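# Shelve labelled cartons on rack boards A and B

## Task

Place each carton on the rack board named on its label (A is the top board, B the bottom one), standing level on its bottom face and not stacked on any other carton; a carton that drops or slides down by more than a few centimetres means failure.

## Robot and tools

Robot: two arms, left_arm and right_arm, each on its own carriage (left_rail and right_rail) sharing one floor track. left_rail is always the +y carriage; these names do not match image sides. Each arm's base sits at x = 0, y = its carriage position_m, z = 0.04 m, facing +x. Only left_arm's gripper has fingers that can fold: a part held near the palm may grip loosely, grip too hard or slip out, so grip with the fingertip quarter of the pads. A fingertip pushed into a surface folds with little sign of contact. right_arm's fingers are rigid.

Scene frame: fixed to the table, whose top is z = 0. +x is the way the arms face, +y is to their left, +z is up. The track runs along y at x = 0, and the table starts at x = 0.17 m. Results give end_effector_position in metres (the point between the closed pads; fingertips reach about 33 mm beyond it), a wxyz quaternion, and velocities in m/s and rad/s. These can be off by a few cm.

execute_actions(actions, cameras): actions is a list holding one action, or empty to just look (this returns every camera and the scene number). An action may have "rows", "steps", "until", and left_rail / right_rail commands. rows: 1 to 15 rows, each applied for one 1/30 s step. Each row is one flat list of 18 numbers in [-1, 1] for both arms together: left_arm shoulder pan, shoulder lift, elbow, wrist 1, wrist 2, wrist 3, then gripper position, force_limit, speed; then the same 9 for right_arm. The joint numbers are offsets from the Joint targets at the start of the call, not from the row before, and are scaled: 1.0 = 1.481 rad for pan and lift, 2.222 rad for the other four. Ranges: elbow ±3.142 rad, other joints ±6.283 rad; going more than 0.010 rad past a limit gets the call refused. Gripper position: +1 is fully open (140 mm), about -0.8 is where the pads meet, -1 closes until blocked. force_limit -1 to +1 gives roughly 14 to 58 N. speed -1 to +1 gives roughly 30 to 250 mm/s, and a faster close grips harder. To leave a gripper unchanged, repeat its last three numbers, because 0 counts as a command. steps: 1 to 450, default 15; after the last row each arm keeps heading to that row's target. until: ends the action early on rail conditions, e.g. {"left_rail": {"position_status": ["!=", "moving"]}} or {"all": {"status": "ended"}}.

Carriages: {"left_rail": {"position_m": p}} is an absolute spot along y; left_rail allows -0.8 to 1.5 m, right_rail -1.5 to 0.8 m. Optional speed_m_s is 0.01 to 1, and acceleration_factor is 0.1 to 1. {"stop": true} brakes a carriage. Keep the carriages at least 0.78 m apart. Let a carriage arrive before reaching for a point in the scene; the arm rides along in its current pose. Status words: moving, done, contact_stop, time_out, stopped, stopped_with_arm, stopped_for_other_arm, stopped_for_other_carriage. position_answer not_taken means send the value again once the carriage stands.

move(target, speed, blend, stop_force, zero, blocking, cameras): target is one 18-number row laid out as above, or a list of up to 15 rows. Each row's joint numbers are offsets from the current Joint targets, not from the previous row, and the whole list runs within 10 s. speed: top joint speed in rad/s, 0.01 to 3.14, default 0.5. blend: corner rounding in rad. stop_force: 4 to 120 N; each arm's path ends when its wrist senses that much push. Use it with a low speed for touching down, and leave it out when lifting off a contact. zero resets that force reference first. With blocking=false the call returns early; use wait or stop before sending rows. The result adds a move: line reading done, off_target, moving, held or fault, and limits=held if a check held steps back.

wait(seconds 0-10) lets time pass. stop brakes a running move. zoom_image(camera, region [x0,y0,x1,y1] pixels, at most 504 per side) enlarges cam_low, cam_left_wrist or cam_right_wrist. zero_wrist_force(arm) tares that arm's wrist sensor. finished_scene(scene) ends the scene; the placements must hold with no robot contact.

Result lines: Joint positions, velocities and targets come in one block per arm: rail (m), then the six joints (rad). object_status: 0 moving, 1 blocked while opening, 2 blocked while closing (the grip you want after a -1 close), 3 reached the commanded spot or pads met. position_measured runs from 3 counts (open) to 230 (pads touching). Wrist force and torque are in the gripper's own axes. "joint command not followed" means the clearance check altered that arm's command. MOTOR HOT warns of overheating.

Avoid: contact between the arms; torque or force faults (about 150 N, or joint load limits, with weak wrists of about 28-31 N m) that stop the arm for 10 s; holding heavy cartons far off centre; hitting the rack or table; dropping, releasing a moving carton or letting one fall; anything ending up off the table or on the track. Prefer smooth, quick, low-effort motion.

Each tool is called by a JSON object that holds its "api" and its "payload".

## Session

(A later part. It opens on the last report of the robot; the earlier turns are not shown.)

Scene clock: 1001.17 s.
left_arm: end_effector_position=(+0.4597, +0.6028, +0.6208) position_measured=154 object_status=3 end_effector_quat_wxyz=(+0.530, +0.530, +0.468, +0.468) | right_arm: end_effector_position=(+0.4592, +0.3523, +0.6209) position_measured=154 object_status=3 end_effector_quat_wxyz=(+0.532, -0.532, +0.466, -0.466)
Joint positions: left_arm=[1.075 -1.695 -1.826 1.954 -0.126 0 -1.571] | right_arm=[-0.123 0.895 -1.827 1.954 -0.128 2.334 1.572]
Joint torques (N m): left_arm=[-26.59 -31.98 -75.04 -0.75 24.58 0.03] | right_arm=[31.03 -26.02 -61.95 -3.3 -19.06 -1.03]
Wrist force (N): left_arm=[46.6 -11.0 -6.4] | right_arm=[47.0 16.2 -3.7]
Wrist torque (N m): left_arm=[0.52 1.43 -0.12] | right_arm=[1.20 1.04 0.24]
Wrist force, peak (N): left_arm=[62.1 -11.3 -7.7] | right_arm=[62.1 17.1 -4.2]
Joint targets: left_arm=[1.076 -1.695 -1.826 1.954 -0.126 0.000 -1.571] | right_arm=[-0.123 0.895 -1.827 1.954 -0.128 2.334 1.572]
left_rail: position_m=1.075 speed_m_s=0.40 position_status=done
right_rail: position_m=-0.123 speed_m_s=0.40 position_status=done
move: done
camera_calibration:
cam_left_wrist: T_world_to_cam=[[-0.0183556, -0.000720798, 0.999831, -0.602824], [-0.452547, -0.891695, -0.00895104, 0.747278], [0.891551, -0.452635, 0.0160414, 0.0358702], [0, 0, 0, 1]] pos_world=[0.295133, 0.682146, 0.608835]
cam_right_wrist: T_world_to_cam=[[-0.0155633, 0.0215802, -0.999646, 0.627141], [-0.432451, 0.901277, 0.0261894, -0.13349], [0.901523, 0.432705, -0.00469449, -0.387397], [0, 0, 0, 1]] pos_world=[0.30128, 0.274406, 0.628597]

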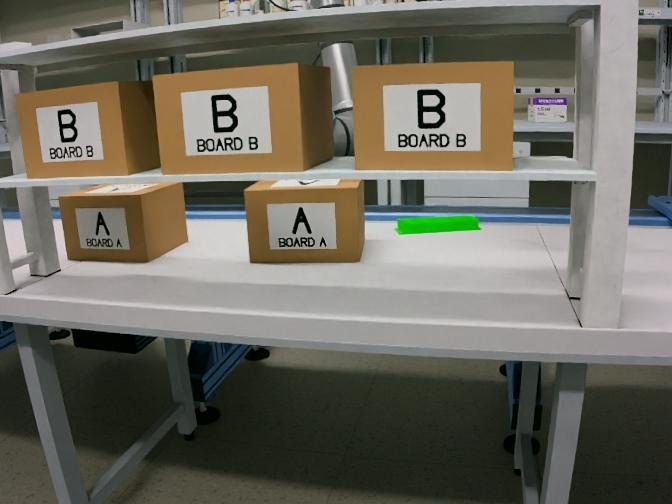

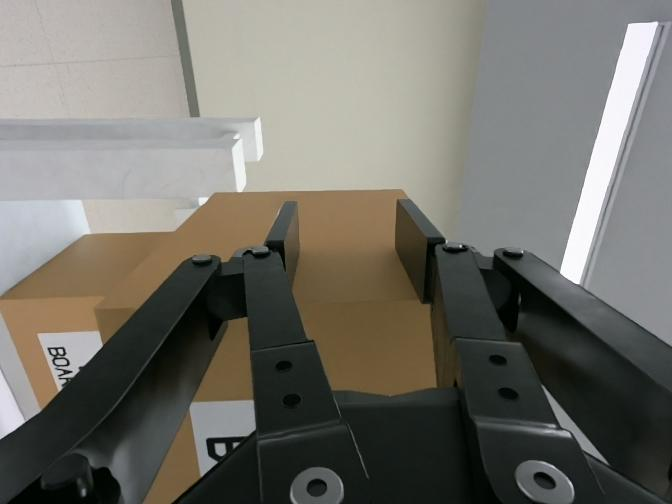

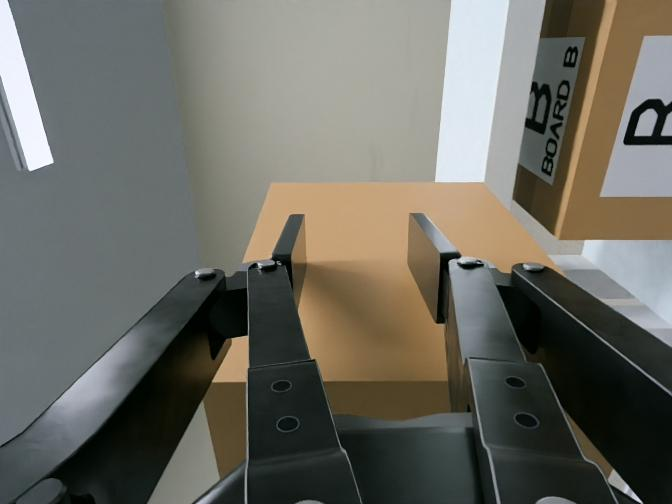

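{"api": "execute_actions", "payload": {"actions": [{"left_rail":{"position_m":0.909},"right_rail":{"position_m":-0.2895},"steps":200,"until":{"all":{"status":"ended"}}}]}}

{"api": "move", "payload": {"target": [[0.09215,0.02408,-0.01196,-0.00409,0.06142,0,-0.2,-0.8,0,-0.06896,0.02408,-0.01196,-0.00409,-0.04596,0,-0.2,-0.8,0],[0.17906,0.05515,-0.02828,-0.00848,0.11934,0,-0.2,-0.8,0,-0.1284,0.05515,-0.02828,-0.00848,-0.08558,0,-0.2,-0.8,0],[0.25937,0.09184,-0.04886,-0.01235,0.17287,0,-0.2,-0.8,0,-0.17907,0.09184,-0.04886,-0.01235,-0.11935,0,-0.2,-0.8,0],[0.33187,0.13283,-0.07354,-0.01499,0.2212,0,-0.2,-0.8,0,-0.22193,0.13283,-0.07354,-0.01499,-0.14792,0,-0.2,-0.8,0],[0.3968,0.17718,-0.10225,-0.01585,0.26447,0,-0.2,-0.8,0,-0.25842,0.17718,-0.10225,-0.01585,-0.17224,0,-0.2,-0.8,0]], "speed": 0.22, "blend": [0.01,0.01,0.01,0.01,0], "stop_force": 40, "cameras": ["all"]}}

{"api": "move", "payload": {"target": [0,0.01018,0.02929,-0.03607,0,0,-0.2,-0.8,0,0,0.01018,0.02929,-0.03607,0,0,-0.2,-0.8,0], "speed": 0.04, "stop_force": 9, "cameras": ["cam_low"]}}

Scene clock: 1032.10 s.
left_arm: end_effector_position=(+0.4597, +0.4364, +0.6210) position_measured=154 object_status=3 end_effector_quat_wxyz=(+0.530, +0.530, +0.468, +0.468) | right_arm: end_effector_position=(+0.4592, +0.1858, +0.6210) position_measured=154 object_status=3 end_effector_quat_wxyz=(+0.532, -0.532, +0.466, -0.466)
Joint positions: left_arm=[0.909 -1.695 -1.826 1.954 -0.126 0 -1.571] | right_arm=[-0.289 0.895 -1.827 1.954 -0.128 2.334 1.572]
Joint torques (N m): left_arm=[-26.95 -7.85 -73.93 -2.58 9.39 0.55] | right_arm=[26.56 -18.54 -57.45 -3.26 -19.12 -0.82]
Wrist force (N): left_arm=[48.0 -11.3 -5.9] | right_arm=[47.9 16.2 -4.0]
Wrist torque (N m): left_arm=[0.51 1.34 -0.11] | right_arm=[1.18 1.06 0.26]
Wrist force, peak (N): left_arm=[48.6 -11.3 -6.1] | right_arm=[48.6 16.7 -3.9]
Joint targets: left_arm=[0.909 -1.695 -1.826 1.954 -0.126 0.000 -1.571] | right_arm=[-0.289 0.895 -1.827 1.954 -0.128 2.334 1.572]
Tool commands: left_gripper/position=-0.2 left_gripper/force_limit=-0.8 left_gripper/speed=+0.0 right_gripper/position=-0.2 right_gripper/force_limit=-0.8 right_gripper/speed=+0.0
left_rail: position_m=0.909 speed_m_s=0.40 position_status=done
right_rail: position_m=-0.289 speed_m_s=0.40 position_status=done

Scene clock: 1035.90 s.
left_arm: end_effector_position=(+0.7477, +0.4364, +0.6206) position_measured=154 object_status=3 end_effector_quat_wxyz=(+0.530, +0.531, +0.468, +0.468) | right_arm: end_effector_position=(+0.7472, +0.1858, +0.6210) position_measured=154 object_status=3 end_effector_quat_wxyz=(+0.532, -0.532, +0.466, -0.466)
Joint positions: left_arm=[0.909 -1.107 -1.564 1.727 -0.161 0.588 -1.571] | right_arm=[-0.289 0.513 -1.564 1.727 -0.163 1.951 1.572]
Joint torques (N m): left_arm=[-17.93 -20.95 -76.42 -12.01 22.25 0.35] | right_arm=[16.28 -39.39 -62.61 -14.85 -22.39 -0.95]
Wrist force (N): left_arm=[41.3 -8.6 -4.9] | right_arm=[40.9 18.9 -3.0]
Wrist torque (N m): left_arm=[0.26 1.26 -0.46] | right_arm=[0.96 0.92 -0.16]
Wrist force, peak (N): left_arm=[58.5 -10.9 -7.3] | right_arm=[58.8 16.8 -4.2]
Joint targets: left_arm=[0.909 -1.107 -1.564 1.727 -0.161 0.588 -1.571] | right_arm=[-0.289 0.513 -1.564 1.727 -0.163 1.951 1.572]
left_rail: position_m=0.909 speed_m_s=0.40 position_status=done
right_rail: position_m=-0.289 speed_m_s=0.40 position_status=done
move: done
camera_calibration:
cam_left_wrist: T_world_to_cam=[[-0.0175032, -0.000599848, 0.999847, -0.598126], [-0.452366, -0.891792, -0.00845407, 0.728874], [0.891661, -0.452444, 0.0153378, -0.295947], [0, 0, 0, 1]] pos_world=[0.583133, 0.515746, 0.608736]
cam_right_wrist: T_world_to_cam=[[-0.0153848, 0.0214429, -0.999652, 0.635332], [-0.432373, 0.90132, 0.0259879, 0.141234], [0.901564, 0.432622, -0.00459531, -0.575156], [0, 0, 0, 1]] pos_world=[0.58938, 0.107905, 0.628797]

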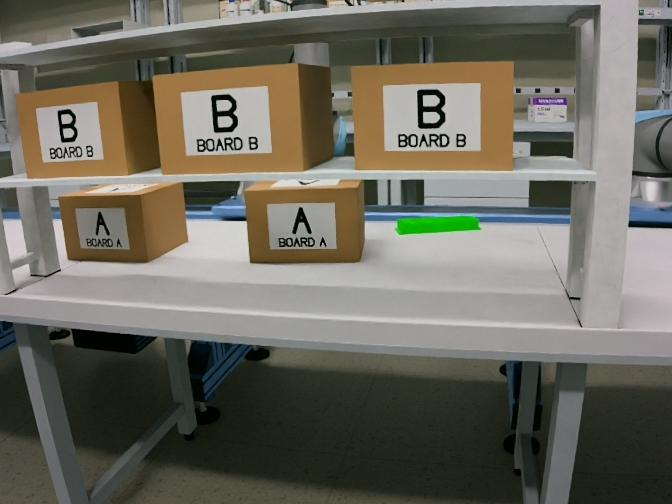

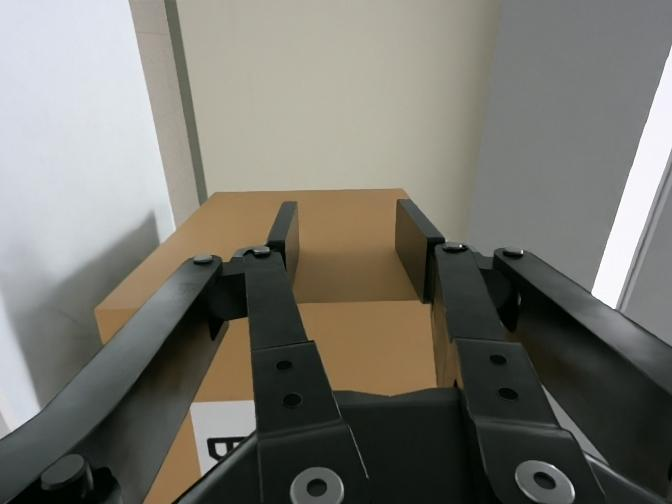

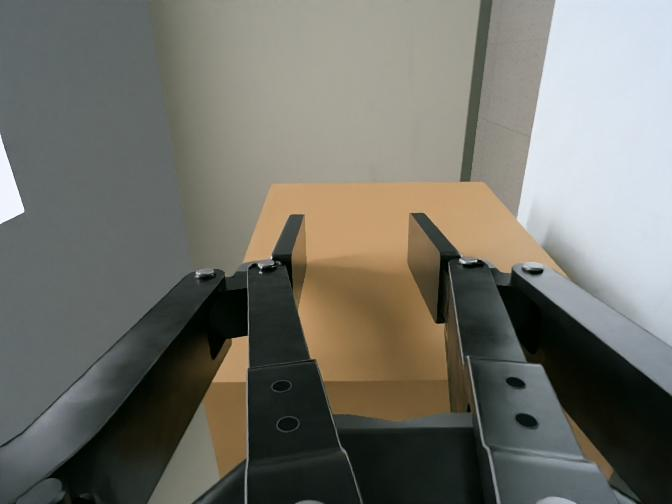

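Scene clock: 1038.97 s.
left_arm: end_effector_position=(+0.7478, +0.4362, +0.5849) position_measured=154 object_status=3 end_effector_quat_wxyz=(+0.530, +0.530, +0.468, +0.468) | right_arm: end_effector_position=(+0.7475, +0.1859, +0.5854) position_measured=154 object_status=3 end_effector_quat_wxyz=(+0.532, -0.532, +0.466, -0.466)
Joint positions: left_arm=[0.909 -1.107 -1.552 1.778 -0.225 0.588 -1.571] | right_arm=[-0.289 0.513 -1.552 1.779 -0.227 1.951 1.572]
Joint torques (N m): left_arm=[-30.01 -61.55 -74.85 -2.57 21.91 0.2] | right_arm=[28.55 -59.39 -59.08 -2.4 -21.96 -0.97]
Wrist force (N): left_arm=[44.8 -4.3 -5.0] | right_arm=[46.0 12.8 -2.2]
Wrist torque (N m): left_arm=[0.19 1.44 -0.64] | right_arm=[0.83 0.94 -0.19]
Wrist force, peak (N): left_arm=[48.1 9.5 -7.0] | right_arm=[47.4 19.1 -3.3]
Joint targets: left_arm=[0.909 -1.107 -1.552 1.778 -0.225 0.588 -1.571] | right_arm=[-0.289 0.513 -1.552 1.779 -0.227 1.951 1.572]
left_rail: position_m=0.909 speed_m_s=0.40 position_status=done
right_rail: position_m=-0.289 speed_m_s=0.40 position_status=done
move: contact (left_arm, right_arm); left_arm: the wrist 1 is farthest, 0.016 rad from its target; right_arm: the wrist 1 is farthest, 0.016 rad from its target
Images, in order (width x height): cam_low 672x504.

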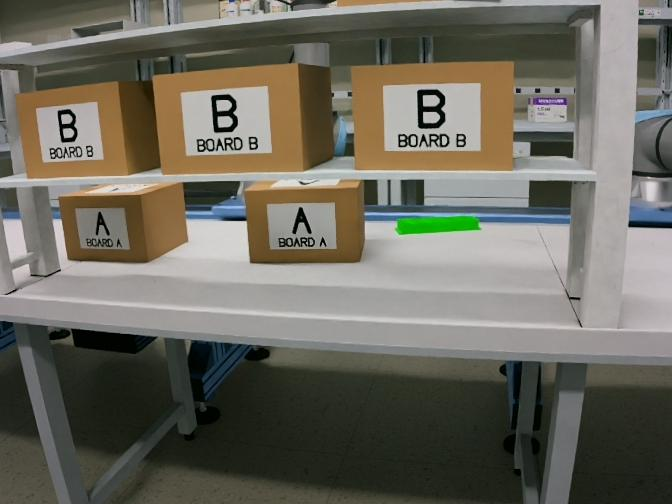

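{"api": "move", "payload": {"target": [0,0.0005,0.0014,-0.0017,0,0,-0.2,-0.8,0,0,0.0005,0.0014,-0.0017,0,0,-0.2,-0.8,0], "speed": 0.03}}

{"api": "move", "payload": {"target": [0.0137,-0.0215,0.0126,0.0018,0.0091,0,-0.2,-0.8,0,-0.0266,-0.0215,0.0126,0.0018,-0.0177,0,-0.2,-0.8,0], "speed": 0.05}}

{"api": "move", "payload": {"target": [[-0.1731,-0.1214,0.0591,0.0219,-0.1154,0,-0.2,-0.8,0,0.0845,-0.1214,0.0591,0.0219,0.0564,0,-0.2,-0.8,0],[-0.4235,-0.2123,0.1597,-0.0182,-0.2823,0,-0.2,-0.8,0,0.2216,-0.2123,0.1597,-0.0182,0.1477,0,-0.2,-0.8,0]], "speed": 0.5, "blend": [0.01,0], "cameras": ["cam_left_wrist","cam_right_wrist"]}}

{"api": "execute_actions", "payload": {"actions": [{"left_rail":{"position_m":0.12,"speed_m_s":0.8,"acceleration_factor":0.6},"right_rail":{"position_m":-1.08,"speed_m_s":0.8,"acceleration_factor":0.6},"steps":200,"until":{"all":{"status":"ended"}}}]}}

{"api": "move", "payload": {"target": [[0,0.0651,0.0727,-0.1161,0,0,-0.2,-0.8,0,0,0.0651,0.0727,-0.1161,0,0,-0.2,-0.8,0],[0,0.1739,0.1252,-0.2411,0,0,-0.2,-0.8,0,0,0.1739,0.1252,-0.2411,0,0,-0.2,-0.8,0]], "speed": 0.5, "blend": [0.02,0], "cameras": ["cam_left_wrist","cam_right_wrist"]}}

Scene clock: 1064.20 s.
left_arm: end_effector_position=(+0.7478, +0.4362, +0.5831) position_measured=154 object_status=3 end_effector_quat_wxyz=(+0.530, +0.530, +0.468, +0.468) | right_arm: end_effector_position=(+0.7475, +0.1859, +0.5835) position_measured=154 object_status=3 end_effector_quat_wxyz=(+0.532, -0.531, +0.466, -0.466)
Joint positions: left_arm=[0.909 -1.107 -1.551 1.781 -0.229 0.588 -1.571] | right_arm=[-0.289 0.513 -1.552 1.781 -0.231 1.951 1.572]
Joint torques (N m): left_arm=[-33.25 15.02 -28.04 -4.64 21.91 0.39] | right_arm=[27.7 -10.72 -25.28 -3.28 -21.97 -0.71]
Wrist force (N): left_arm=[50.3 27.2 -8.7] | right_arm=[46.0 -10.1 -12.0]
Wrist torque (N m): left_arm=[-0.67 1.49 -1.02] | right_arm=[1.47 0.80 -0.06]
Wrist force, peak (N): left_arm=[50.3 27.2 -8.7] | right_arm=[46.0 -10.1 -12.0]
Joint targets: left_arm=[0.909 -1.107 -1.551 1.781 -0.229 0.588 -1.571] | right_arm=[-0.289 0.513 -1.552 1.782 -0.231 1.951 1.572]
left_rail: position_m=0.909 speed_m_s=0.40 position_status=done
right_rail: position_m=-0.289 speed_m_s=0.40 position_status=done
move: done

Scene clock: 1065.33 s.
left_arm: end_effector_position=(+0.7476, +0.4614, +0.5849) position_measured=154 object_status=3 end_effector_quat_wxyz=(+0.530, +0.531, +0.468, +0.468) | right_arm: end_effector_position=(+0.7472, +0.1609, +0.5854) position_measured=154 object_status=3 end_effector_quat_wxyz=(+0.532, -0.532, +0.466, -0.466)
Joint positions: left_arm=[0.909 -1.087 -1.583 1.809 -0.225 0.608 -1.571] | right_arm=[-0.289 0.473 -1.583 1.81 -0.227 1.912 1.572]
Joint torques (N m): left_arm=[13.54 -70.57 -37.93 1.36 2.73 0.09] | right_arm=[-14.01 -64.1 -35.13 0.62 -2.53 -0.88]
Wrist force (N): left_arm=[0.1 -0.1 -0.1] | right_arm=[-6.2 6.0 2.3]
Wrist torque (N m): left_arm=[0.01 0.11 -0.23] | right_arm=[0.69 1.23 -0.50]
Wrist force, peak (N): left_arm=[50.3 27.4 -8.1] | right_arm=[45.8 -10.7 -11.9]
Joint targets: left_arm=[0.909 -1.087 -1.583 1.809 -0.225 0.608 -1.571] | right_arm=[-0.289 0.473 -1.583 1.810 -0.227 1.912 1.572]
left_rail: position_m=0.909 speed_m_s=0.40 position_status=done
right_rail: position_m=-0.289 speed_m_s=0.40 position_status=done
move: done

Scene clock: 1067.20 s.
left_arm: end_effector_position=(+0.4597, +0.4909, +0.5306) position_measured=154 object_status=3 end_effector_quat_wxyz=(+0.530, +0.530, +0.468, +0.468) | right_arm: end_effector_position=(+0.4592, +0.1313, +0.5306) position_measured=154 object_status=3 end_effector_quat_wxyz=(+0.532, -0.532, +0.466, -0.466)
Joint positions: left_arm=[0.909 -1.714 -1.897 2.164 -0.265 -0.019 -1.571] | right_arm=[-0.29 0.801 -1.898 2.164 -0.267 2.24 1.572]
Joint torques (N m): left_arm=[-16.14 -39.34 -36.78 -2.46 -2.64 0.43] | right_arm=[11.84 -32.99 -34.32 -6.64 3.93 -0.87]
Wrist force (N): left_arm=[0.2 -0.3 -0.1] | right_arm=[-6.3 6.4 2.9]
Wrist torque (N m): left_arm=[-0.02 0.07 -0.26] | right_arm=[0.80 1.24 -0.49]
Wrist force, peak (N): left_arm=[1.3 -0.4 2.7] | right_arm=[-8.2 5.8 3.6]
Joint targets: left_arm=[0.909 -1.714 -1.897 2.164 -0.265 -0.019 -1.571] | right_arm=[-0.289 0.802 -1.898 2.164 -0.267 2.240 1.572]
left_rail: position_m=0.909 speed_m_s=0.40 position_status=done
right_rail: position_m=-0.290 position_m_goal=-0.289 speed_m_s=0.40 position_status=done
move: done
camera_calibration:
cam_left_wrist: T_world_to_cam=[[-0.0184001, -0.000810952, 0.99983, -0.512654], [-0.452345, -0.891797, -0.00904792, 0.64665], [0.891653, -0.452435, 0.0160423, -0.013523], [0, 0, 0, 1]] pos_world=[0.295134, 0.570146, 0.518635]
cam_right_wrist: T_world_to_cam=[[-0.0155179, 0.0214905, -0.999649, 0.541739], [-0.43237, 0.901319, 0.0260884, 0.0682166], [0.901563, 0.432623, -0.00469478, -0.292246], [0, 0, 0, 1]] pos_world=[0.30138, 0.0533054, 0.538397]
Images, in order (width x height): cam_left_wrist 672x504, cam_right_wrist 672x504.

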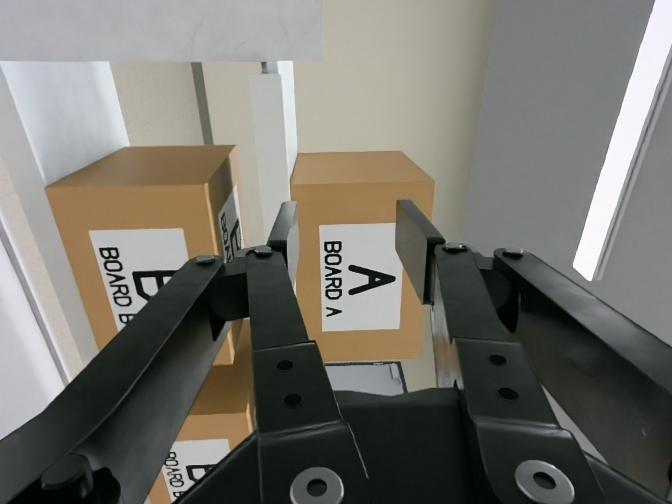

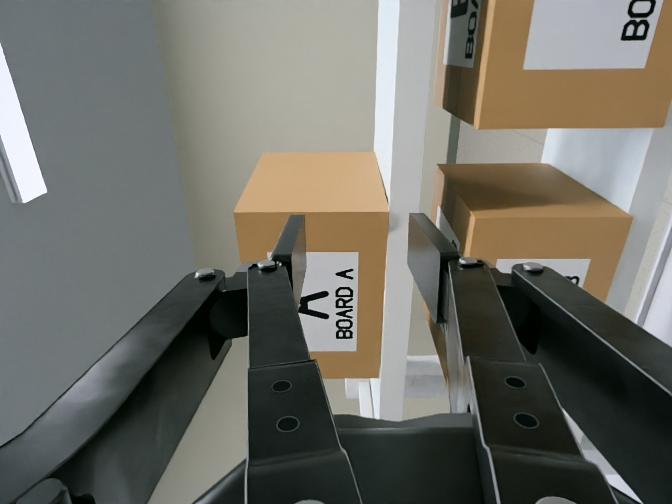

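Scene clock: 1070.27 s.
left_arm: end_effector_position=(+0.4596, -0.2981, +0.5306) position_measured=154 object_status=3 end_effector_quat_wxyz=(+0.530, +0.530, +0.468, +0.468) | right_arm: end_effector_position=(+0.4591, -0.6592, +0.5306) position_measured=154 object_status=3 end_effector_quat_wxyz=(+0.532, -0.532, +0.466, -0.466)
Joint positions: left_arm=[0.12 -1.714 -1.897 2.164 -0.265 -0.019 -1.571] | right_arm=[-1.08 0.802 -1.898 2.165 -0.267 2.24 1.572]
Joint torques (N m): left_arm=[-2.74 -12.44 -43.32 -0.31 -0.9 0.15] | right_arm=[5.87 -8.59 -41.79 -4.5 1.8 -1.07]
Wrist force (N): left_arm=[0.1 0.1 -0.1] | right_arm=[-6.6 6.2 2.8]
Wrist torque (N m): left_arm=[0.08 0.10 -0.26] | right_arm=[0.73 1.30 -0.50]
Wrist force, peak (N): left_arm=[1.7 -0.2 -0.1] | right_arm=[-7.2 6.4 3.1]
Joint targets: left_arm=[0.120 -1.714 -1.897 2.164 -0.265 -0.019 -1.571] | right_arm=[-1.080 0.802 -1.898 2.164 -0.267 2.240 1.572]
Tool commands: left_gripper/position=-0.2 left_gripper/force_limit=-0.8 left_gripper/speed=+0.0 right_gripper/position=-0.2 right_gripper/force_limit=-0.8 right_gripper/speed=+0.0
left_rail: position_m=0.120 speed_m_s=0.80 position_status=done
right_rail: position_m=-1.080 speed_m_s=0.80 position_status=done

Scene clock: 1071.97 s.
left_arm: end_effector_position=(+0.4596, -0.2983, +0.3012) position_measured=154 object_status=3 end_effector_quat_wxyz=(+0.530, +0.530, +0.468, +0.468) | right_arm: end_effector_position=(+0.4593, -0.6591, +0.3013) position_measured=154 object_status=3 end_effector_quat_wxyz=(+0.532, -0.532, +0.466, -0.466)
Joint positions: left_arm=[0.12 -1.714 -1.64 2.442 -0.8 -0.019 -1.571] | right_arm=[-1.08 0.802 -1.64 2.443 -0.803 2.24 1.572]
Joint torques (N m): left_arm=[9.35 -6.25 -22.86 -2.39 0.17 -0.08] | right_arm=[2.39 -19.56 -22.42 -6.88 0.63 -0.74]
Wrist force (N): left_arm=[0.3 -0.1 0.1] | right_arm=[-6.4 6.4 2.7]
Wrist torque (N m): left_arm=[0.04 0.06 -0.26] | right_arm=[0.77 1.29 -0.44]
Wrist force, peak (N): left_arm=[0.5 -2.2 0.0] | right_arm=[-6.3 8.3 2.7]
Joint targets: left_arm=[0.120 -1.714 -1.640 2.442 -0.801 -0.019 -1.571] | right_arm=[-1.080 0.802 -1.640 2.443 -0.803 2.240 1.572]
left_rail: position_m=0.120 speed_m_s=0.80 position_status=done
right_rail: position_m=-1.080 speed_m_s=0.80 position_status=done
move: done
camera_calibration:
cam_left_wrist: T_world_to_cam=[[-0.018446, -0.000899724, 0.999829, -0.28394], [-0.452343, -0.891797, -0.00914783, -0.05916], [0.891653, -0.452435, 0.0160431, -0.366771], [0, 0, 0, 1]] pos_world=[0.295034, -0.218954, 0.289235]
cam_right_wrist: T_world_to_cam=[[-0.0155179, 0.0214905, -0.999649, 0.329505], [-0.43237, 0.901319, 0.0260884, 0.786601], [0.901563, 0.432623, -0.00469478, 0.0486222], [0, 0, 0, 1]] pos_world=[0.30138, -0.737095, 0.309097]
Images, in order (width x height): cam_left_wrist 672x504, cam_right_wrist 672x504.

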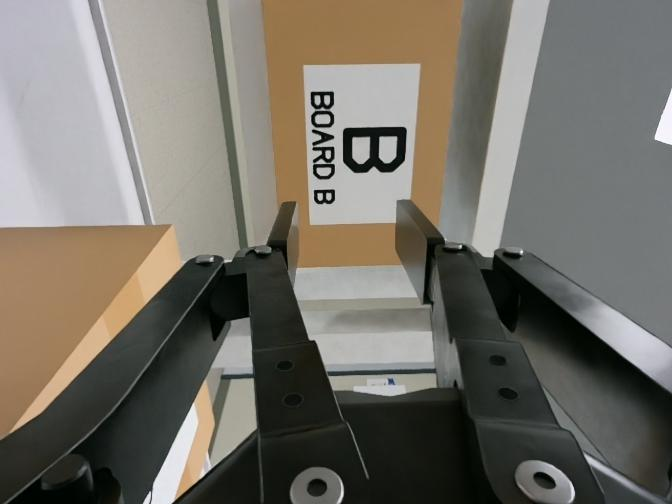

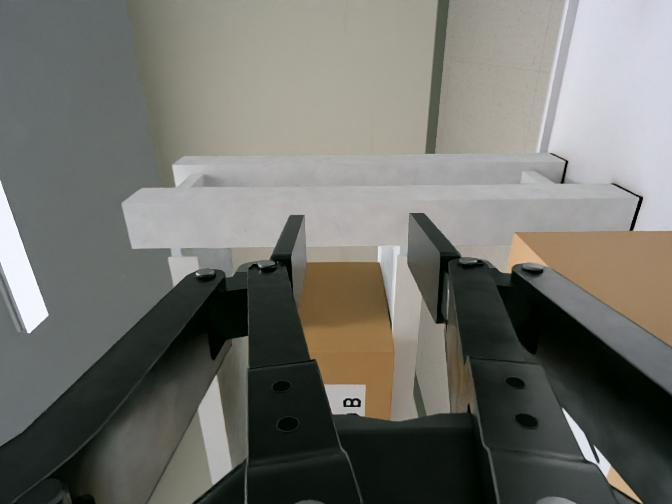

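{"api": "move", "payload": {"target": [[0.0288,0.1709,0.008,-0.1219,0.0038,0,-0.2,-0.8,0,-0.0731,0.1394,0.0366,-0.1295,-0.0834,0,-0.2,-0.8,0],[0.0288,0.3373,0.0184,-0.2432,0.0038,0,-0.2,-0.8,0,-0.0731,0.3232,0.048,-0.2635,-0.0834,0,-0.2,-0.8,0]], "speed": 0.3, "blend": [0.02,0], "stop_force": 14}}

{"api": "move", "payload": {"target": [0.0075,0.0225,-0.0423,0.0273,0.005,0,-0.2,-0.8,0,0.0666,0.0201,-0.0412,0.0279,0.0444,0,-0.2,-0.8,0], "speed": 0.045, "stop_force": 40, "cameras": ["all"]}}

Scene clock: 1115.67 s.
left_arm: end_effector_position=(+0.4737, -0.3109, +0.1009) position_measured=154 object_status=3 end_effector_quat_wxyz=(+0.522, +0.522, +0.477, +0.477) | right_arm: end_effector_position=(+0.4894, -0.6530, +0.1011) position_measured=154 object_status=3 end_effector_quat_wxyz=(+0.550, -0.549, +0.445, -0.445)
Joint positions: left_arm=[0.12 -1.672 -1.14 2.483 -1.341 -0.011 -1.571] | right_arm=[-1.08 0.693 -1.162 2.549 -1.388 2.055 1.572]
Joint torques (N m): left_arm=[11.76 -29.23 0.28 -2.55 1.36 0.41] | right_arm=[-13.01 -36.98 -1.34 -7.14 -3.04 -0.9]
Wrist force (N): left_arm=[0.1 -0.1 0.0] | right_arm=[-6.0 5.7 2.9]
Wrist torque (N m): left_arm=[0.04 0.10 -0.25] | right_arm=[0.59 1.18 -0.54]
Wrist force, peak (N): left_arm=[0.6 1.3 -0.3] | right_arm=[-6.7 6.9 2.8]
Joint targets: left_arm=[0.120 -1.672 -1.140 2.483 -1.341 -0.011 -1.571] | right_arm=[-1.080 0.693 -1.162 2.549 -1.388 2.055 1.572]
left_rail: position_m=0.120 speed_m_s=0.80 position_status=done
right_rail: position_m=-1.080 speed_m_s=0.80 position_status=done
move: done

Scene clock: 1118.83 s.
left_arm: end_effector_position=(+0.4735, -0.3508, +0.1007) position_measured=154 object_status=3 end_effector_quat_wxyz=(+0.522, +0.522, +0.477, +0.478) | right_arm: end_effector_position=(+0.4902, -0.6132, +0.1008) position_measured=154 object_status=3 end_effector_quat_wxyz=(+0.550, -0.549, +0.445, -0.445)
Joint positions: left_arm=[0.12 -1.663 -1.113 2.408 -1.292 -0.002 -1.571] | right_arm=[-1.08 0.773 -1.138 2.476 -1.338 2.135 1.572]
Joint torques (N m): left_arm=[-31.73 -79.22 -29.37 -7.08 6.96 0.43] | right_arm=[2.57 -59.95 -15.09 -6.09 -19.46 -0.84]
Wrist force (N): left_arm=[37.9 4.9 -8.0] | right_arm=[30.3 -5.0 -5.2]
Wrist torque (N m): left_arm=[-0.16 1.31 -0.57] | right_arm=[1.14 2.07 0.11]
Wrist force, peak (N): left_arm=[47.6 6.3 -14.0] | right_arm=[41.9 -5.8 -12.8]
Joint targets: left_arm=[0.120 -1.663 -1.113 2.408 -1.292 -0.002 -1.571] | right_arm=[-1.080 0.773 -1.138 2.476 -1.338 2.135 1.572]
left_rail: position_m=0.120 speed_m_s=0.80 position_status=done
right_rail: position_m=-1.080 speed_m_s=0.80 position_status=done
move: contact (left_arm, right_arm); left_arm: the elbow is farthest, 0.019 rad from its target; right_arm: the shoulder pan is farthest, 0.019 rad from its target
camera_calibration:
cam_left_wrist: T_world_to_cam=[[-0.0184358, -0.00207921, 0.999828, -0.083648], [-0.420985, -0.907016, -0.00964874, -0.121753], [0.90688, -0.42109, 0.0158463, -0.395985], [0, 0, 0, 1]] pos_world=[0.306313, -0.277351, 0.0887337]
cam_right_wrist: T_world_to_cam=[[-0.0173278, 0.0200047, -0.99965, 0.128488], [-0.500065, 0.865598, 0.0259901, 0.775027], [0.865814, 0.50034, -0.00499525, 0.0590458], [0, 0, 0, 1]] pos_world=[0.338668, -0.702975, 0.108595]

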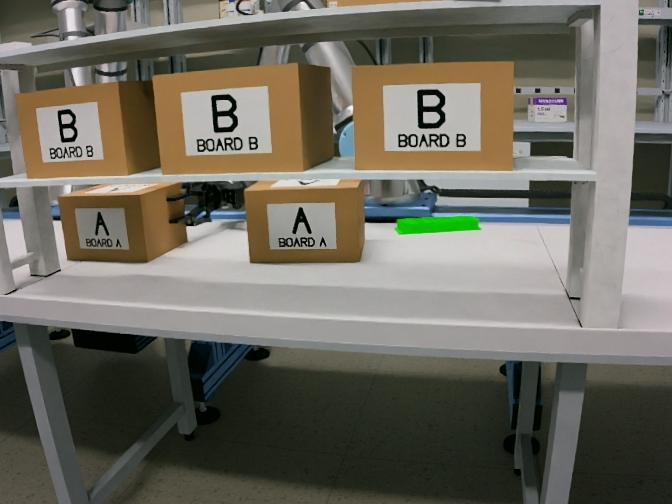

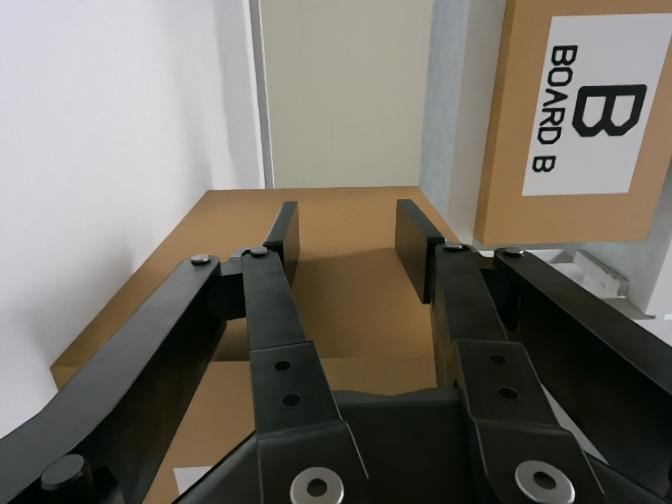

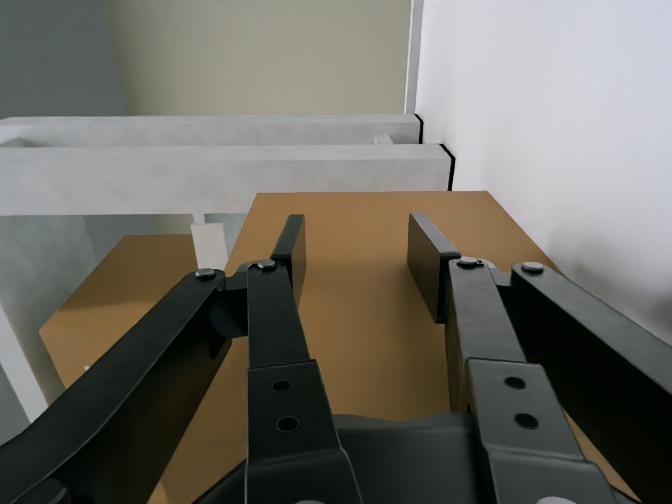

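{"api": "execute_actions", "payload": {"actions": [{"right_rail":{"position_m":-1.0785,"acceleration_factor":0.2,"speed_m_s":0.4},"left_rail":{"acceleration_factor":0.2,"speed_m_s":0.4},"steps":15}]}}

{"api": "move", "payload": {"target": [[0,-0.12185,-0.00611,0.08732,0,0,-0.2,-0.8,0,0,-0.13363,-0.00662,0.09568,0,0,-0.2,-0.8,0],[0,-0.22896,-0.02397,0.17658,0,0,-0.2,-0.8,0,0,-0.25007,-0.02569,0.19237,0,0,-0.2,-0.8,0],[0,-0.31622,-0.05209,0.26286,0,0,-0.2,-0.8,0,0,-0.34315,-0.0558,0.28451,0,0,-0.2,-0.8,0],[0,-0.38215,-0.08914,0.34384,0,0,-0.2,-0.8,0,0,-0.41167,-0.09466,0.36905,0,0,-0.2,-0.8,0],[0,-0.428,-0.1337,0.41897,0,0,-0.2,-0.8,0,0,-0.45787,-0.14095,0.44613,0,0,-0.2,-0.8,0],[0,-0.45055,-0.17144,0.47174,0,0,-0.2,-0.8,0,0,-0.47989,-0.17983,0.49969,0,0,-0.2,-0.8,0],[0,-0.46419,-0.21267,0.52206,0,0,-0.2,-0.8,0,0,-0.4924,-0.22198,0.55018,0,0,-0.2,-0.8,0]], "speed": [0.13,0.3,0.3,0.3,0.3,0.3,0.3], "blend": [0.01,0.01,0.01,0.01,0.01,0.01,0]}}

{"api": "execute_actions", "payload": {"actions": [{"left_rail":{"position_m":0.277},"right_rail":{"position_m":-0.9215},"steps":200,"until":{"all":{"status":"ended"}}}], "cameras": ["cam_left_wrist","cam_right_wrist"]}}

{"api": "move", "payload": {"target": [[0.08444,0.01826,-0.00937,-0.00279,0.06159,0,-0.2,-0.8,0,-0.05091,0.03186,-0.01512,-0.00612,-0.02871,0,-0.2,-0.8,0],[0.16606,0.04338,-0.02276,-0.00615,0.12139,0,-0.2,-0.8,0,-0.09386,0.0679,-0.03338,-0.01187,-0.05203,0,-0.2,-0.8,0],[0.24275,0.07392,-0.03996,-0.0093,0.17791,0,-0.2,-0.8,0,-0.1302,0.10714,-0.05484,-0.01657,-0.07093,0,-0.2,-0.8,0],[0.31368,0.10904,-0.06097,-0.01171,0.23059,0,-0.2,-0.8,0,-0.16097,0.1486,-0.07927,-0.01978,-0.08614,0,-0.2,-0.8,0],[0.3782,0.14778,-0.08567,-0.01283,0.27899,0,-0.2,-0.8,0,-0.18706,0.19178,-0.10668,-0.02114,-0.0982,0,-0.2,-0.8,0]], "speed": 0.22, "blend": [0.01,0.01,0.01,0.01,0], "stop_force": 40, "cameras": ["cam_left_wrist","cam_right_wrist"]}}

{"api": "move", "payload": {"target": [0,0.01018,0.02929,-0.03607,0,0,-0.2,-0.8,0,0,0.01018,0.02929,-0.03607,0,0,-0.2,-0.8,0], "speed": 0.04, "stop_force": 9}}

Scene clock: 1169.30 s.
left_arm: end_effector_position=(+0.4735, -0.3508, +0.1007) position_measured=154 object_status=3 end_effector_quat_wxyz=(+0.522, +0.522, +0.477, +0.478) | right_arm: end_effector_position=(+0.4901, -0.6117, +0.1008) position_measured=154 object_status=3 end_effector_quat_wxyz=(+0.550, -0.549, +0.445, -0.445)
Joint positions: left_arm=[0.12 -1.663 -1.113 2.408 -1.292 -0.002 -1.571] | right_arm=[-1.079 0.773 -1.138 2.476 -1.338 2.135 1.572]
Joint torques (N m): left_arm=[-31.44 -79.6 -50.25 -7.38 8.62 0.67] | right_arm=[17.45 -57.31 -31.7 -5.63 -14.75 -0.92]
Wrist force (N): left_arm=[40.2 5.0 -7.7] | right_arm=[50.4 -9.3 -10.3]
Wrist torque (N m): left_arm=[-0.13 1.35 -0.57] | right_arm=[1.40 2.47 0.26]
Wrist force, peak (N): left_arm=[40.2 5.6 -8.0] | right_arm=[50.7 -9.3 -9.9]
Joint targets: left_arm=[0.120 -1.663 -1.113 2.408 -1.292 -0.002 -1.571] | right_arm=[-1.079 0.773 -1.138 2.476 -1.338 2.135 1.572]
Tool commands: left_gripper/position=-0.2 left_gripper/force_limit=-0.8 left_gripper/speed=+0.0 right_gripper/position=-0.2 right_gripper/force_limit=-0.8 right_gripper/speed=+0.0
left_rail: position_m=0.120 speed_m_s=0.40 position_status=done
right_rail: position_m=-1.079 speed_m_s=0.40 position_status=done

Scene clock: 1174.83 s.
left_arm: end_effector_position=(+0.4735, -0.3510, +0.6207) position_measured=154 object_status=3 end_effector_quat_wxyz=(+0.522, +0.522, +0.477, +0.477) | right_arm: end_effector_position=(+0.4901, -0.6116, +0.6209) position_measured=154 object_status=3 end_effector_quat_wxyz=(+0.550, -0.549, +0.445, -0.445)
Joint positions: left_arm=[0.12 -1.663 -1.801 1.936 -0.132 -0.002 -1.571] | right_arm=[-1.078 0.773 -1.867 1.983 -0.116 2.135 1.572]
Joint torques (N m): left_arm=[-31.59 -32.68 -76.9 -1.17 14.2 0.54] | right_arm=[36.36 -25.57 -62.52 -3.35 -16.5 -0.77]
Wrist force (N): left_arm=[48.2 -10.9 -7.0] | right_arm=[43.1 13.7 -3.1]
Wrist torque (N m): left_arm=[0.57 1.63 -0.18] | right_arm=[0.68 2.29 0.11]
Wrist force, peak (N): left_arm=[71.1 -11.1 -10.5] | right_arm=[65.7 13.9 -4.3]
Joint targets: left_arm=[0.120 -1.663 -1.801 1.935 -0.132 -0.002 -1.571] | right_arm=[-1.079 0.773 -1.867 1.982 -0.116 2.135 1.572]
left_rail: position_m=0.120 speed_m_s=0.40 position_status=done
right_rail: position_m=-1.078 position_m_goal=-1.079 speed_m_s=0.40 position_status=done
move: done

Scene clock: 1177.23 s.
left_arm: end_effector_position=(+0.4735, -0.1940, +0.6208) position_measured=154 object_status=3 end_effector_quat_wxyz=(+0.522, +0.522, +0.477, +0.477) | right_arm: end_effector_position=(+0.4901, -0.4547, +0.6211) position_measured=154 object_status=3 end_effector_quat_wxyz=(+0.550, -0.549, +0.445, -0.445)
Joint positions: left_arm=[0.277 -1.663 -1.801 1.935 -0.132 -0.002 -1.571] | right_arm=[-0.922 0.773 -1.867 1.982 -0.116 2.135 1.572]
Joint torques (N m): left_arm=[-29.41 -23.93 -73.47 -1.39 9.44 0.56] | right_arm=[30.81 -18.25 -57.68 -3.27 -18.76 -0.74]
Wrist force (N): left_arm=[48.2 -11.4 -6.8] | right_arm=[42.8 14.2 -3.0]
Wrist torque (N m): left_arm=[0.48 1.63 -0.19] | right_arm=[0.74 2.31 0.10]
Wrist force, peak (N): left_arm=[49.3 -11.9 -7.1] | right_arm=[45.4 14.9 -3.4]
Joint targets: left_arm=[0.277 -1.663 -1.801 1.935 -0.132 -0.002 -1.571] | right_arm=[-0.922 0.773 -1.867 1.982 -0.116 2.135 1.572]
Tool commands: left_gripper/position=-0.2 left_gripper/force_limit=-0.8 left_gripper/speed=+0.0 right_gripper/position=-0.2 right_gripper/force_limit=-0.8 right_gripper/speed=+0.0
left_rail: position_m=0.277 speed_m_s=0.40 position_status=done
right_rail: position_m=-0.922 position_m_goal=-0.921 speed_m_s=0.40 position_status=done
camera_calibration:
cam_left_wrist: T_world_to_cam=[[-0.0184419, -0.00185854, 0.999828, -0.603305], [-0.420989, -0.907016, -0.00945117, 0.0254574], [0.906878, -0.421091, 0.0159447, -0.338217], [0, 0, 0, 1]] pos_world=[0.306313, -0.120451, 0.608834]
cam_right_wrist: T_world_to_cam=[[-0.0171542, 0.0201038, -0.999651, 0.645432], [-0.50007, 0.865595, 0.0259891, 0.624308], [0.865815, 0.500341, -0.00479525, -0.0177852], [0, 0, 0, 1]] pos_world=[0.338668, -0.544475, 0.628896]
Images, in order (width x height): cam_left_wrist 672x504, cam_right_wrist 672x504.

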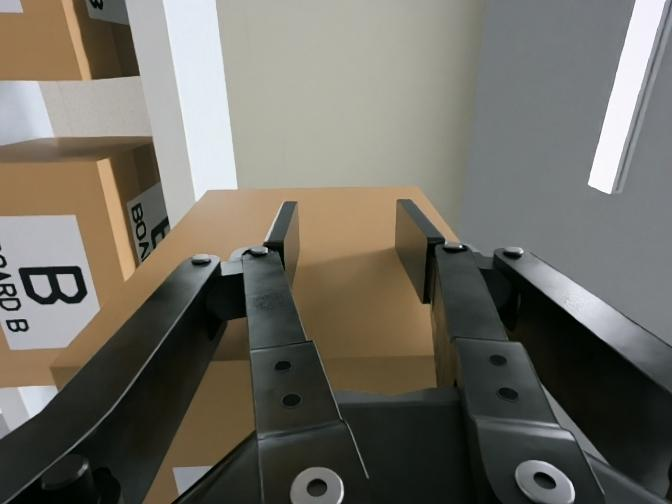

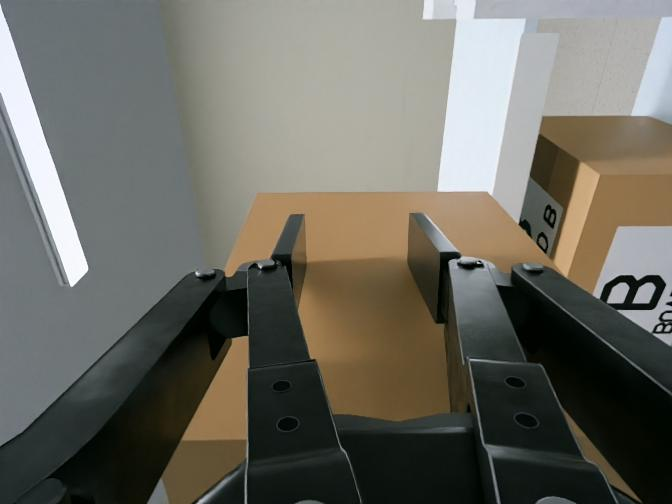

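Scene clock: 1181.17 s.
left_arm: end_effector_position=(+0.7435, -0.1919, +0.6204) position_measured=154 object_status=3 end_effector_quat_wxyz=(+0.535, +0.536, +0.461, +0.461) | right_arm: end_effector_position=(+0.7436, -0.4527, +0.6210) position_measured=154 object_status=3 end_effector_quat_wxyz=(+0.536, -0.536, +0.461, -0.461)
Joint positions: left_arm=[0.277 -1.102 -1.582 1.745 -0.161 0.618 -1.571] | right_arm=[-0.921 0.496 -1.583 1.745 -0.163 1.917 1.572]
Joint torques (N m): left_arm=[-21.96 -15.76 -78.14 -12.84 25.08 0.56] | right_arm=[20.77 -39.79 -64.86 -15.77 -24.67 -0.65]
Wrist force (N): left_arm=[46.0 -8.2 -6.8] | right_arm=[40.5 16.4 -3.0]
Wrist torque (N m): left_arm=[0.26 1.59 -0.58] | right_arm=[0.39 2.26 -0.34]
Wrist force, peak (N): left_arm=[56.7 -12.1 -7.8] | right_arm=[51.7 15.7 -3.6]
Joint targets: left_arm=[0.277 -1.102 -1.582 1.745 -0.161 0.618 -1.571] | right_arm=[-0.922 0.496 -1.583 1.745 -0.163 1.917 1.572]
left_rail: position_m=0.277 speed_m_s=0.40 position_status=done
right_rail: position_m=-0.921 speed_m_s=0.40 position_status=done
move: done
camera_calibration:
cam_left_wrist: T_world_to_cam=[[-0.0172173, -0.000669664, 0.999852, -0.598614], [-0.474328, -0.880305, -0.00875746, 0.185343], [0.88018, -0.474409, 0.0148388, -0.571894], [0, 0, 0, 1]] pos_world=[0.580977, -0.108554, 0.608634]
cam_right_wrist: T_world_to_cam=[[-0.01603, 0.0210347, -0.99965, 0.649308], [-0.448221, 0.893545, 0.0259895, 0.723455], [0.893779, 0.448481, -0.0048953, -0.28246], [0, 0, 0, 1]] pos_world=[0.587133, -0.53342, 0.628896]
Images, in order (width x height): cam_left_wrist 672x504, cam_right_wrist 672x504.

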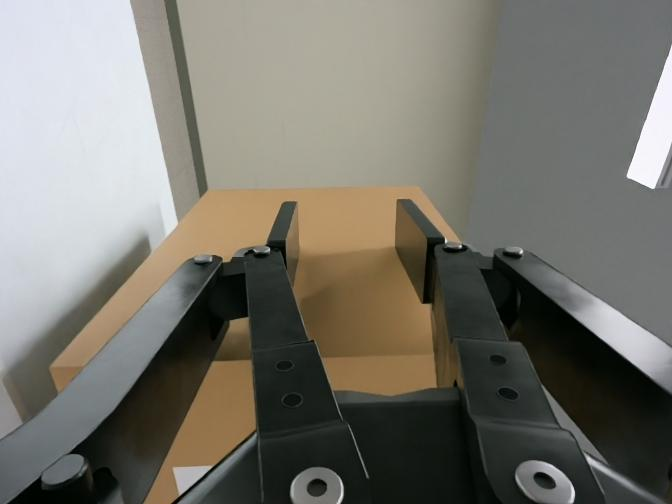

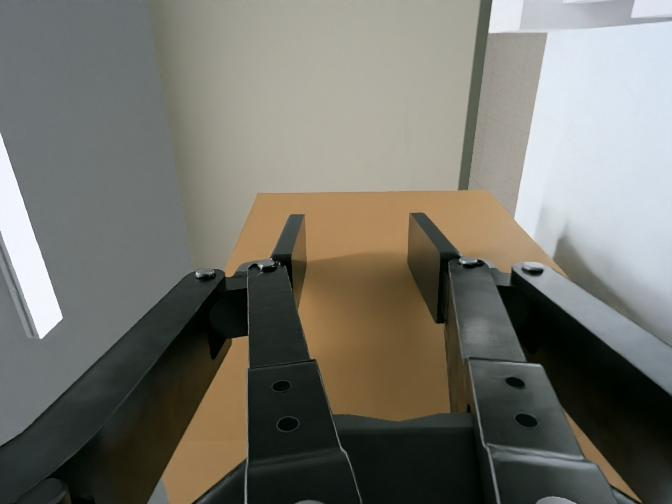

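Scene clock: 1184.20 s.
left_arm: end_effector_position=(+0.7437, -0.1921, +0.5854) position_measured=154 object_status=3 end_effector_quat_wxyz=(+0.535, +0.536, +0.461, +0.461) | right_arm: end_effector_position=(+0.7439, -0.4526, +0.5849) position_measured=154 object_status=3 end_effector_quat_wxyz=(+0.536, -0.536, +0.461, -0.461)
Joint positions: left_arm=[0.277 -1.102 -1.57 1.796 -0.223 0.618 -1.571] | right_arm=[-0.921 0.496 -1.571 1.798 -0.228 1.917 1.572]
Joint torques (N m): left_arm=[-34.18 -59.93 -78.69 -3.57 24.81 0.56] | right_arm=[31.37 -57.58 -60.23 -3.03 -24.27 -0.84]
Wrist force (N): left_arm=[48.8 -8.2 -8.0] | right_arm=[44.1 9.2 -4.4]
Wrist torque (N m): left_arm=[0.31 1.59 -0.42] | right_arm=[-0.05 2.31 -0.06]
Wrist force, peak (N): left_arm=[52.1 -8.9 -7.7] | right_arm=[46.8 17.5 -3.2]
Joint targets: left_arm=[0.277 -1.102 -1.570 1.796 -0.223 0.618 -1.571] | right_arm=[-0.922 0.496 -1.571 1.798 -0.228 1.917 1.572]
left_rail: position_m=0.277 speed_m_s=0.40 position_status=done
right_rail: position_m=-0.921 speed_m_s=0.40 position_status=done
move: contact (left_arm, right_arm); left_arm: the wrist 1 is farthest, 0.018 rad from its target; right_arm: the wrist 1 is farthest, 0.016 rad from its target

{"api": "move", "payload": {"target": [0,0.0005,0.0014,-0.0017,0,0,-0.2,-0.8,0,0,0.0005,0.0014,-0.0017,0,0,-0.2,-0.8,0], "speed": 0.03}}

{"api": "move", "payload": {"target": [0.0137,-0.0215,0.0126,0.0018,0.0091,0,-0.2,-0.8,0,-0.0266,-0.0215,0.0126,0.0018,-0.0177,0,-0.2,-0.8,0], "speed": 0.05}}

{"api": "move", "payload": {"target": [[-0.1768,-0.1091,0.0513,0.0202,-0.1175,0,-0.2,-0.8,0,0.0958,-0.1091,0.0509,0.0221,0.0579,0,-0.2,-0.8,0],[-0.4272,-0.2,0.1519,-0.0201,-0.2844,0,-0.2,-0.8,0,0.2329,-0.1993,0.151,-0.0178,0.1493,0,-0.2,-0.8,0]], "speed": 0.5, "blend": [0.01,0]}}

{"api": "execute_actions", "payload": {"actions": [{"left_rail":{"position_m":0.59,"speed_m_s":0.8,"acceleration_factor":0.6},"right_rail":{"position_m":-0.61,"speed_m_s":0.8,"acceleration_factor":0.6},"steps":200,"until":{"all":{"status":"ended"}}}]}}

{"api": "move", "payload": {"target": [[0,0.0651,0.0727,-0.1161,0,0,-0.2,-0.8,0,0,0.0651,0.0727,-0.1161,0,0,-0.2,-0.8,0],[0,0.1739,0.1252,-0.2411,0,0,-0.2,-0.8,0,0,0.1739,0.1252,-0.2411,0,0,-0.2,-0.8,0]], "speed": 0.5, "blend": [0.02,0], "cameras": ["cam_left_wrist","cam_right_wrist"]}}

Scene clock: 1216.07 s.
left_arm: end_effector_position=(+0.7437, -0.1921, +0.5836) position_measured=154 object_status=3 end_effector_quat_wxyz=(+0.535, +0.536, +0.461, +0.461) | right_arm: end_effector_position=(+0.7439, -0.4526, +0.5830) position_measured=154 object_status=3 end_effector_quat_wxyz=(+0.536, -0.536, +0.461, -0.461)
Joint positions: left_arm=[0.277 -1.102 -1.57 1.799 -0.227 0.618 -1.571] | right_arm=[-0.922 0.496 -1.57 1.801 -0.231 1.917 1.572]
Joint torques (N m): left_arm=[-35.32 7.86 -30.73 -4.72 24.94 0.57] | right_arm=[31.15 -12.85 -27.66 -3.69 -24.32 -1.21]
Wrist force (N): left_arm=[52.3 22.8 -1.3] | right_arm=[46.9 -10.2 -3.9]
Wrist torque (N m): left_arm=[-0.47 1.83 -0.73] | right_arm=[0.45 2.38 0.13]
Wrist force, peak (N): left_arm=[52.3 22.8 -1.3] | right_arm=[46.8 -10.3 -4.1]
Joint targets: left_arm=[0.277 -1.102 -1.570 1.799 -0.227 0.618 -1.571] | right_arm=[-0.922 0.496 -1.570 1.801 -0.231 1.917 1.572]
left_rail: position_m=0.277 speed_m_s=0.40 position_status=done
right_rail: position_m=-0.922 position_m_goal=-0.921 speed_m_s=0.40 position_status=done
move: done

Scene clock: 1217.20 s.
left_arm: end_effector_position=(+0.7431, -0.1670, +0.5851) position_measured=154 object_status=3 end_effector_quat_wxyz=(+0.535, +0.536, +0.461, +0.461) | right_arm: end_effector_position=(+0.7429, -0.4773, +0.5845) position_measured=154 object_status=3 end_effector_quat_wxyz=(+0.536, -0.536, +0.461, -0.461)
Joint positions: left_arm=[0.277 -1.082 -1.601 1.827 -0.223 0.638 -1.571] | right_arm=[-0.922 0.456 -1.602 1.829 -0.227 1.877 1.572]
Joint torques (N m): left_arm=[14.02 -72.12 -38.45 1.26 2.43 0.48] | right_arm=[-15.3 -60.32 -35.11 0.97 -3.2 -1.26]
Wrist force (N): left_arm=[0.0 -0.3 -0.1] | right_arm=[2.1 8.0 -1.0]
Wrist torque (N m): left_arm=[0.00 0.12 -0.23] | right_arm=[1.12 -0.64 -0.49]
Wrist force, peak (N): left_arm=[52.5 24.6 -1.8] | right_arm=[46.8 -12.1 -4.7]
Joint targets: left_arm=[0.277 -1.082 -1.602 1.827 -0.223 0.638 -1.571] | right_arm=[-0.922 0.456 -1.602 1.829 -0.227 1.877 1.572]
left_rail: position_m=0.277 speed_m_s=0.40 position_status=done
right_rail: position_m=-0.922 position_m_goal=-0.921 speed_m_s=0.40 position_status=done
move: done

Scene clock: 1219.10 s.
left_arm: end_effector_position=(+0.4582, -0.1500, +0.5306) position_measured=154 object_status=3 end_effector_quat_wxyz=(+0.537, +0.536, +0.462, +0.461) | right_arm: end_effector_position=(+0.4580, -0.4902, +0.5300) position_measured=154 object_status=3 end_effector_quat_wxyz=(+0.539, -0.539, +0.458, -0.457)
Joint positions: left_arm=[0.277 -1.715 -1.898 2.164 -0.268 0.006 -1.571] | right_arm=[-0.922 0.801 -1.897 2.164 -0.267 2.209 1.572]
Joint torques (N m): left_arm=[-13.06 -36.83 -35.97 -2.73 -2.23 0.67] | right_arm=[14.56 -30.69 -35.04 -6.6 3.08 -1.07]
Wrist force (N): left_arm=[-0.1 -0.3 -0.4] | right_arm=[1.9 8.0 -0.5]
Wrist torque (N m): left_arm=[-0.02 0.12 -0.26] | right_arm=[1.14 -0.61 -0.49]
Wrist force, peak (N): left_arm=[1.5 -0.4 2.4] | right_arm=[2.3 8.9 -2.4]
Joint targets: left_arm=[0.277 -1.715 -1.898 2.164 -0.268 0.006 -1.571] | right_arm=[-0.922 0.801 -1.897 2.165 -0.267 2.209 1.572]
left_rail: position_m=0.277 speed_m_s=0.40 position_status=done
right_rail: position_m=-0.922 position_m_goal=-0.921 speed_m_s=0.40 position_status=done
move: done

Scene clock: 1221.13 s.
left_arm: end_effector_position=(+0.4581, +0.1630, +0.5305) position_measured=154 object_status=3 end_effector_quat_wxyz=(+0.537, +0.536, +0.462, +0.461) | right_arm: end_effector_position=(+0.4579, -0.1787, +0.5300) position_measured=154 object_status=3 end_effector_quat_wxyz=(+0.539, -0.539, +0.458, -0.457)
Joint positions: left_arm=[0.59 -1.715 -1.898 2.164 -0.268 0.006 -1.571] | right_arm=[-0.61 0.801 -1.897 2.165 -0.267 2.209 1.572]
Joint torques (N m): left_arm=[-8.08 -16.02 -40.55 1.48 -1.18 0.77] | right_arm=[5.1 -22.05 -42.16 -5.28 2.54 -0.89]
Wrist force (N): left_arm=[-0.2 0.0 -0.1] | right_arm=[1.9 8.0 -0.1]
Wrist torque (N m): left_arm=[0.06 0.15 -0.26] | right_arm=[1.12 -0.61 -0.49]
Wrist force, peak (N): left_arm=[-1.3 0.0 -0.1] | right_arm=[2.7 8.3 -0.7]
Joint targets: left_arm=[0.590 -1.715 -1.898 2.164 -0.268 0.006 -1.571] | right_arm=[-0.610 0.801 -1.897 2.165 -0.267 2.209 1.572]
Tool commands: left_gripper/position=-0.2 left_gripper/force_limit=-0.8 left_gripper/speed=+0.0 right_gripper/position=-0.2 right_gripper/force_limit=-0.8 right_gripper/speed=+0.0
left_rail: position_m=0.590 speed_m_s=0.80 position_status=done
right_rail: position_m=-0.610 speed_m_s=0.80 position_status=done

Scene clock: 1222.83 s.
left_arm: end_effector_position=(+0.4581, +0.1629, +0.3012) position_measured=154 object_status=3 end_effector_quat_wxyz=(+0.536, +0.536, +0.462, +0.461) | right_arm: end_effector_position=(+0.4578, -0.1787, +0.3007) position_measured=154 object_status=3 end_effector_quat_wxyz=(+0.539, -0.539, +0.458, -0.457)
Joint positions: left_arm=[0.59 -1.715 -1.64 2.442 -0.803 0.006 -1.571] | right_arm=[-0.61 0.801 -1.64 2.443 -0.802 2.209 1.572]
Joint torques (N m): left_arm=[-5.62 -6.56 -22.67 -2.35 0.86 0.51] | right_arm=[-0.58 -18.71 -24 -6.83 1.29 -0.94]
Wrist force (N): left_arm=[0.3 -0.1 0.1] | right_arm=[1.9 8.1 -0.5]
Wrist torque (N m): left_arm=[0.05 0.06 -0.26] | right_arm=[1.14 -0.58 -0.44]
Wrist force, peak (N): left_arm=[0.6 1.9 -0.2] | right_arm=[2.0 9.9 -0.2]
Joint targets: left_arm=[0.590 -1.715 -1.640 2.443 -0.803 0.006 -1.571] | right_arm=[-0.610 0.801 -1.639 2.443 -0.803 2.209 1.572]
left_rail: position_m=0.590 speed_m_s=0.80 position_status=done
right_rail: position_m=-0.610 speed_m_s=0.80 position_status=done
move: done
camera_calibration:
cam_left_wrist: T_world_to_cam=[[-0.0180368, 0.00241987, 0.999834, -0.284257], [-0.475002, -0.879961, -0.00643918, 0.359081], [0.8798, -0.47504, 0.0170211, -0.148032], [0, 0, 0, 1]] pos_world=[0.295676, 0.246344, 0.289041]
cam_right_wrist: T_world_to_cam=[[-0.0168812, 0.0201895, -0.999654, 0.31887], [-0.459954, 0.887571, 0.0256931, 0.363275], [0.887782, 0.460229, -0.00569701, -0.146459], [0, 0, 0, 1]] pos_world=[0.302497, -0.261465, 0.308592]
Images, in order (width x height): cam_left_wrist 672x504, cam_right_wrist 672x504.

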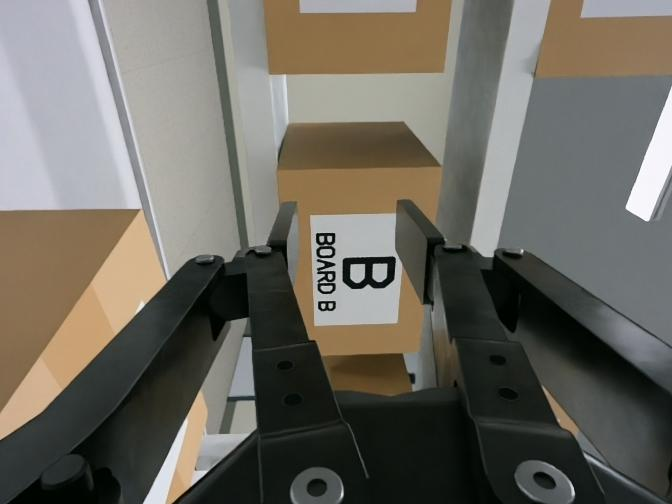

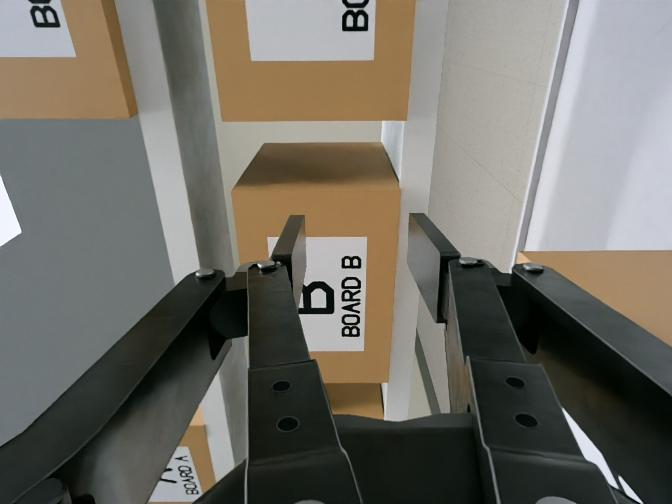

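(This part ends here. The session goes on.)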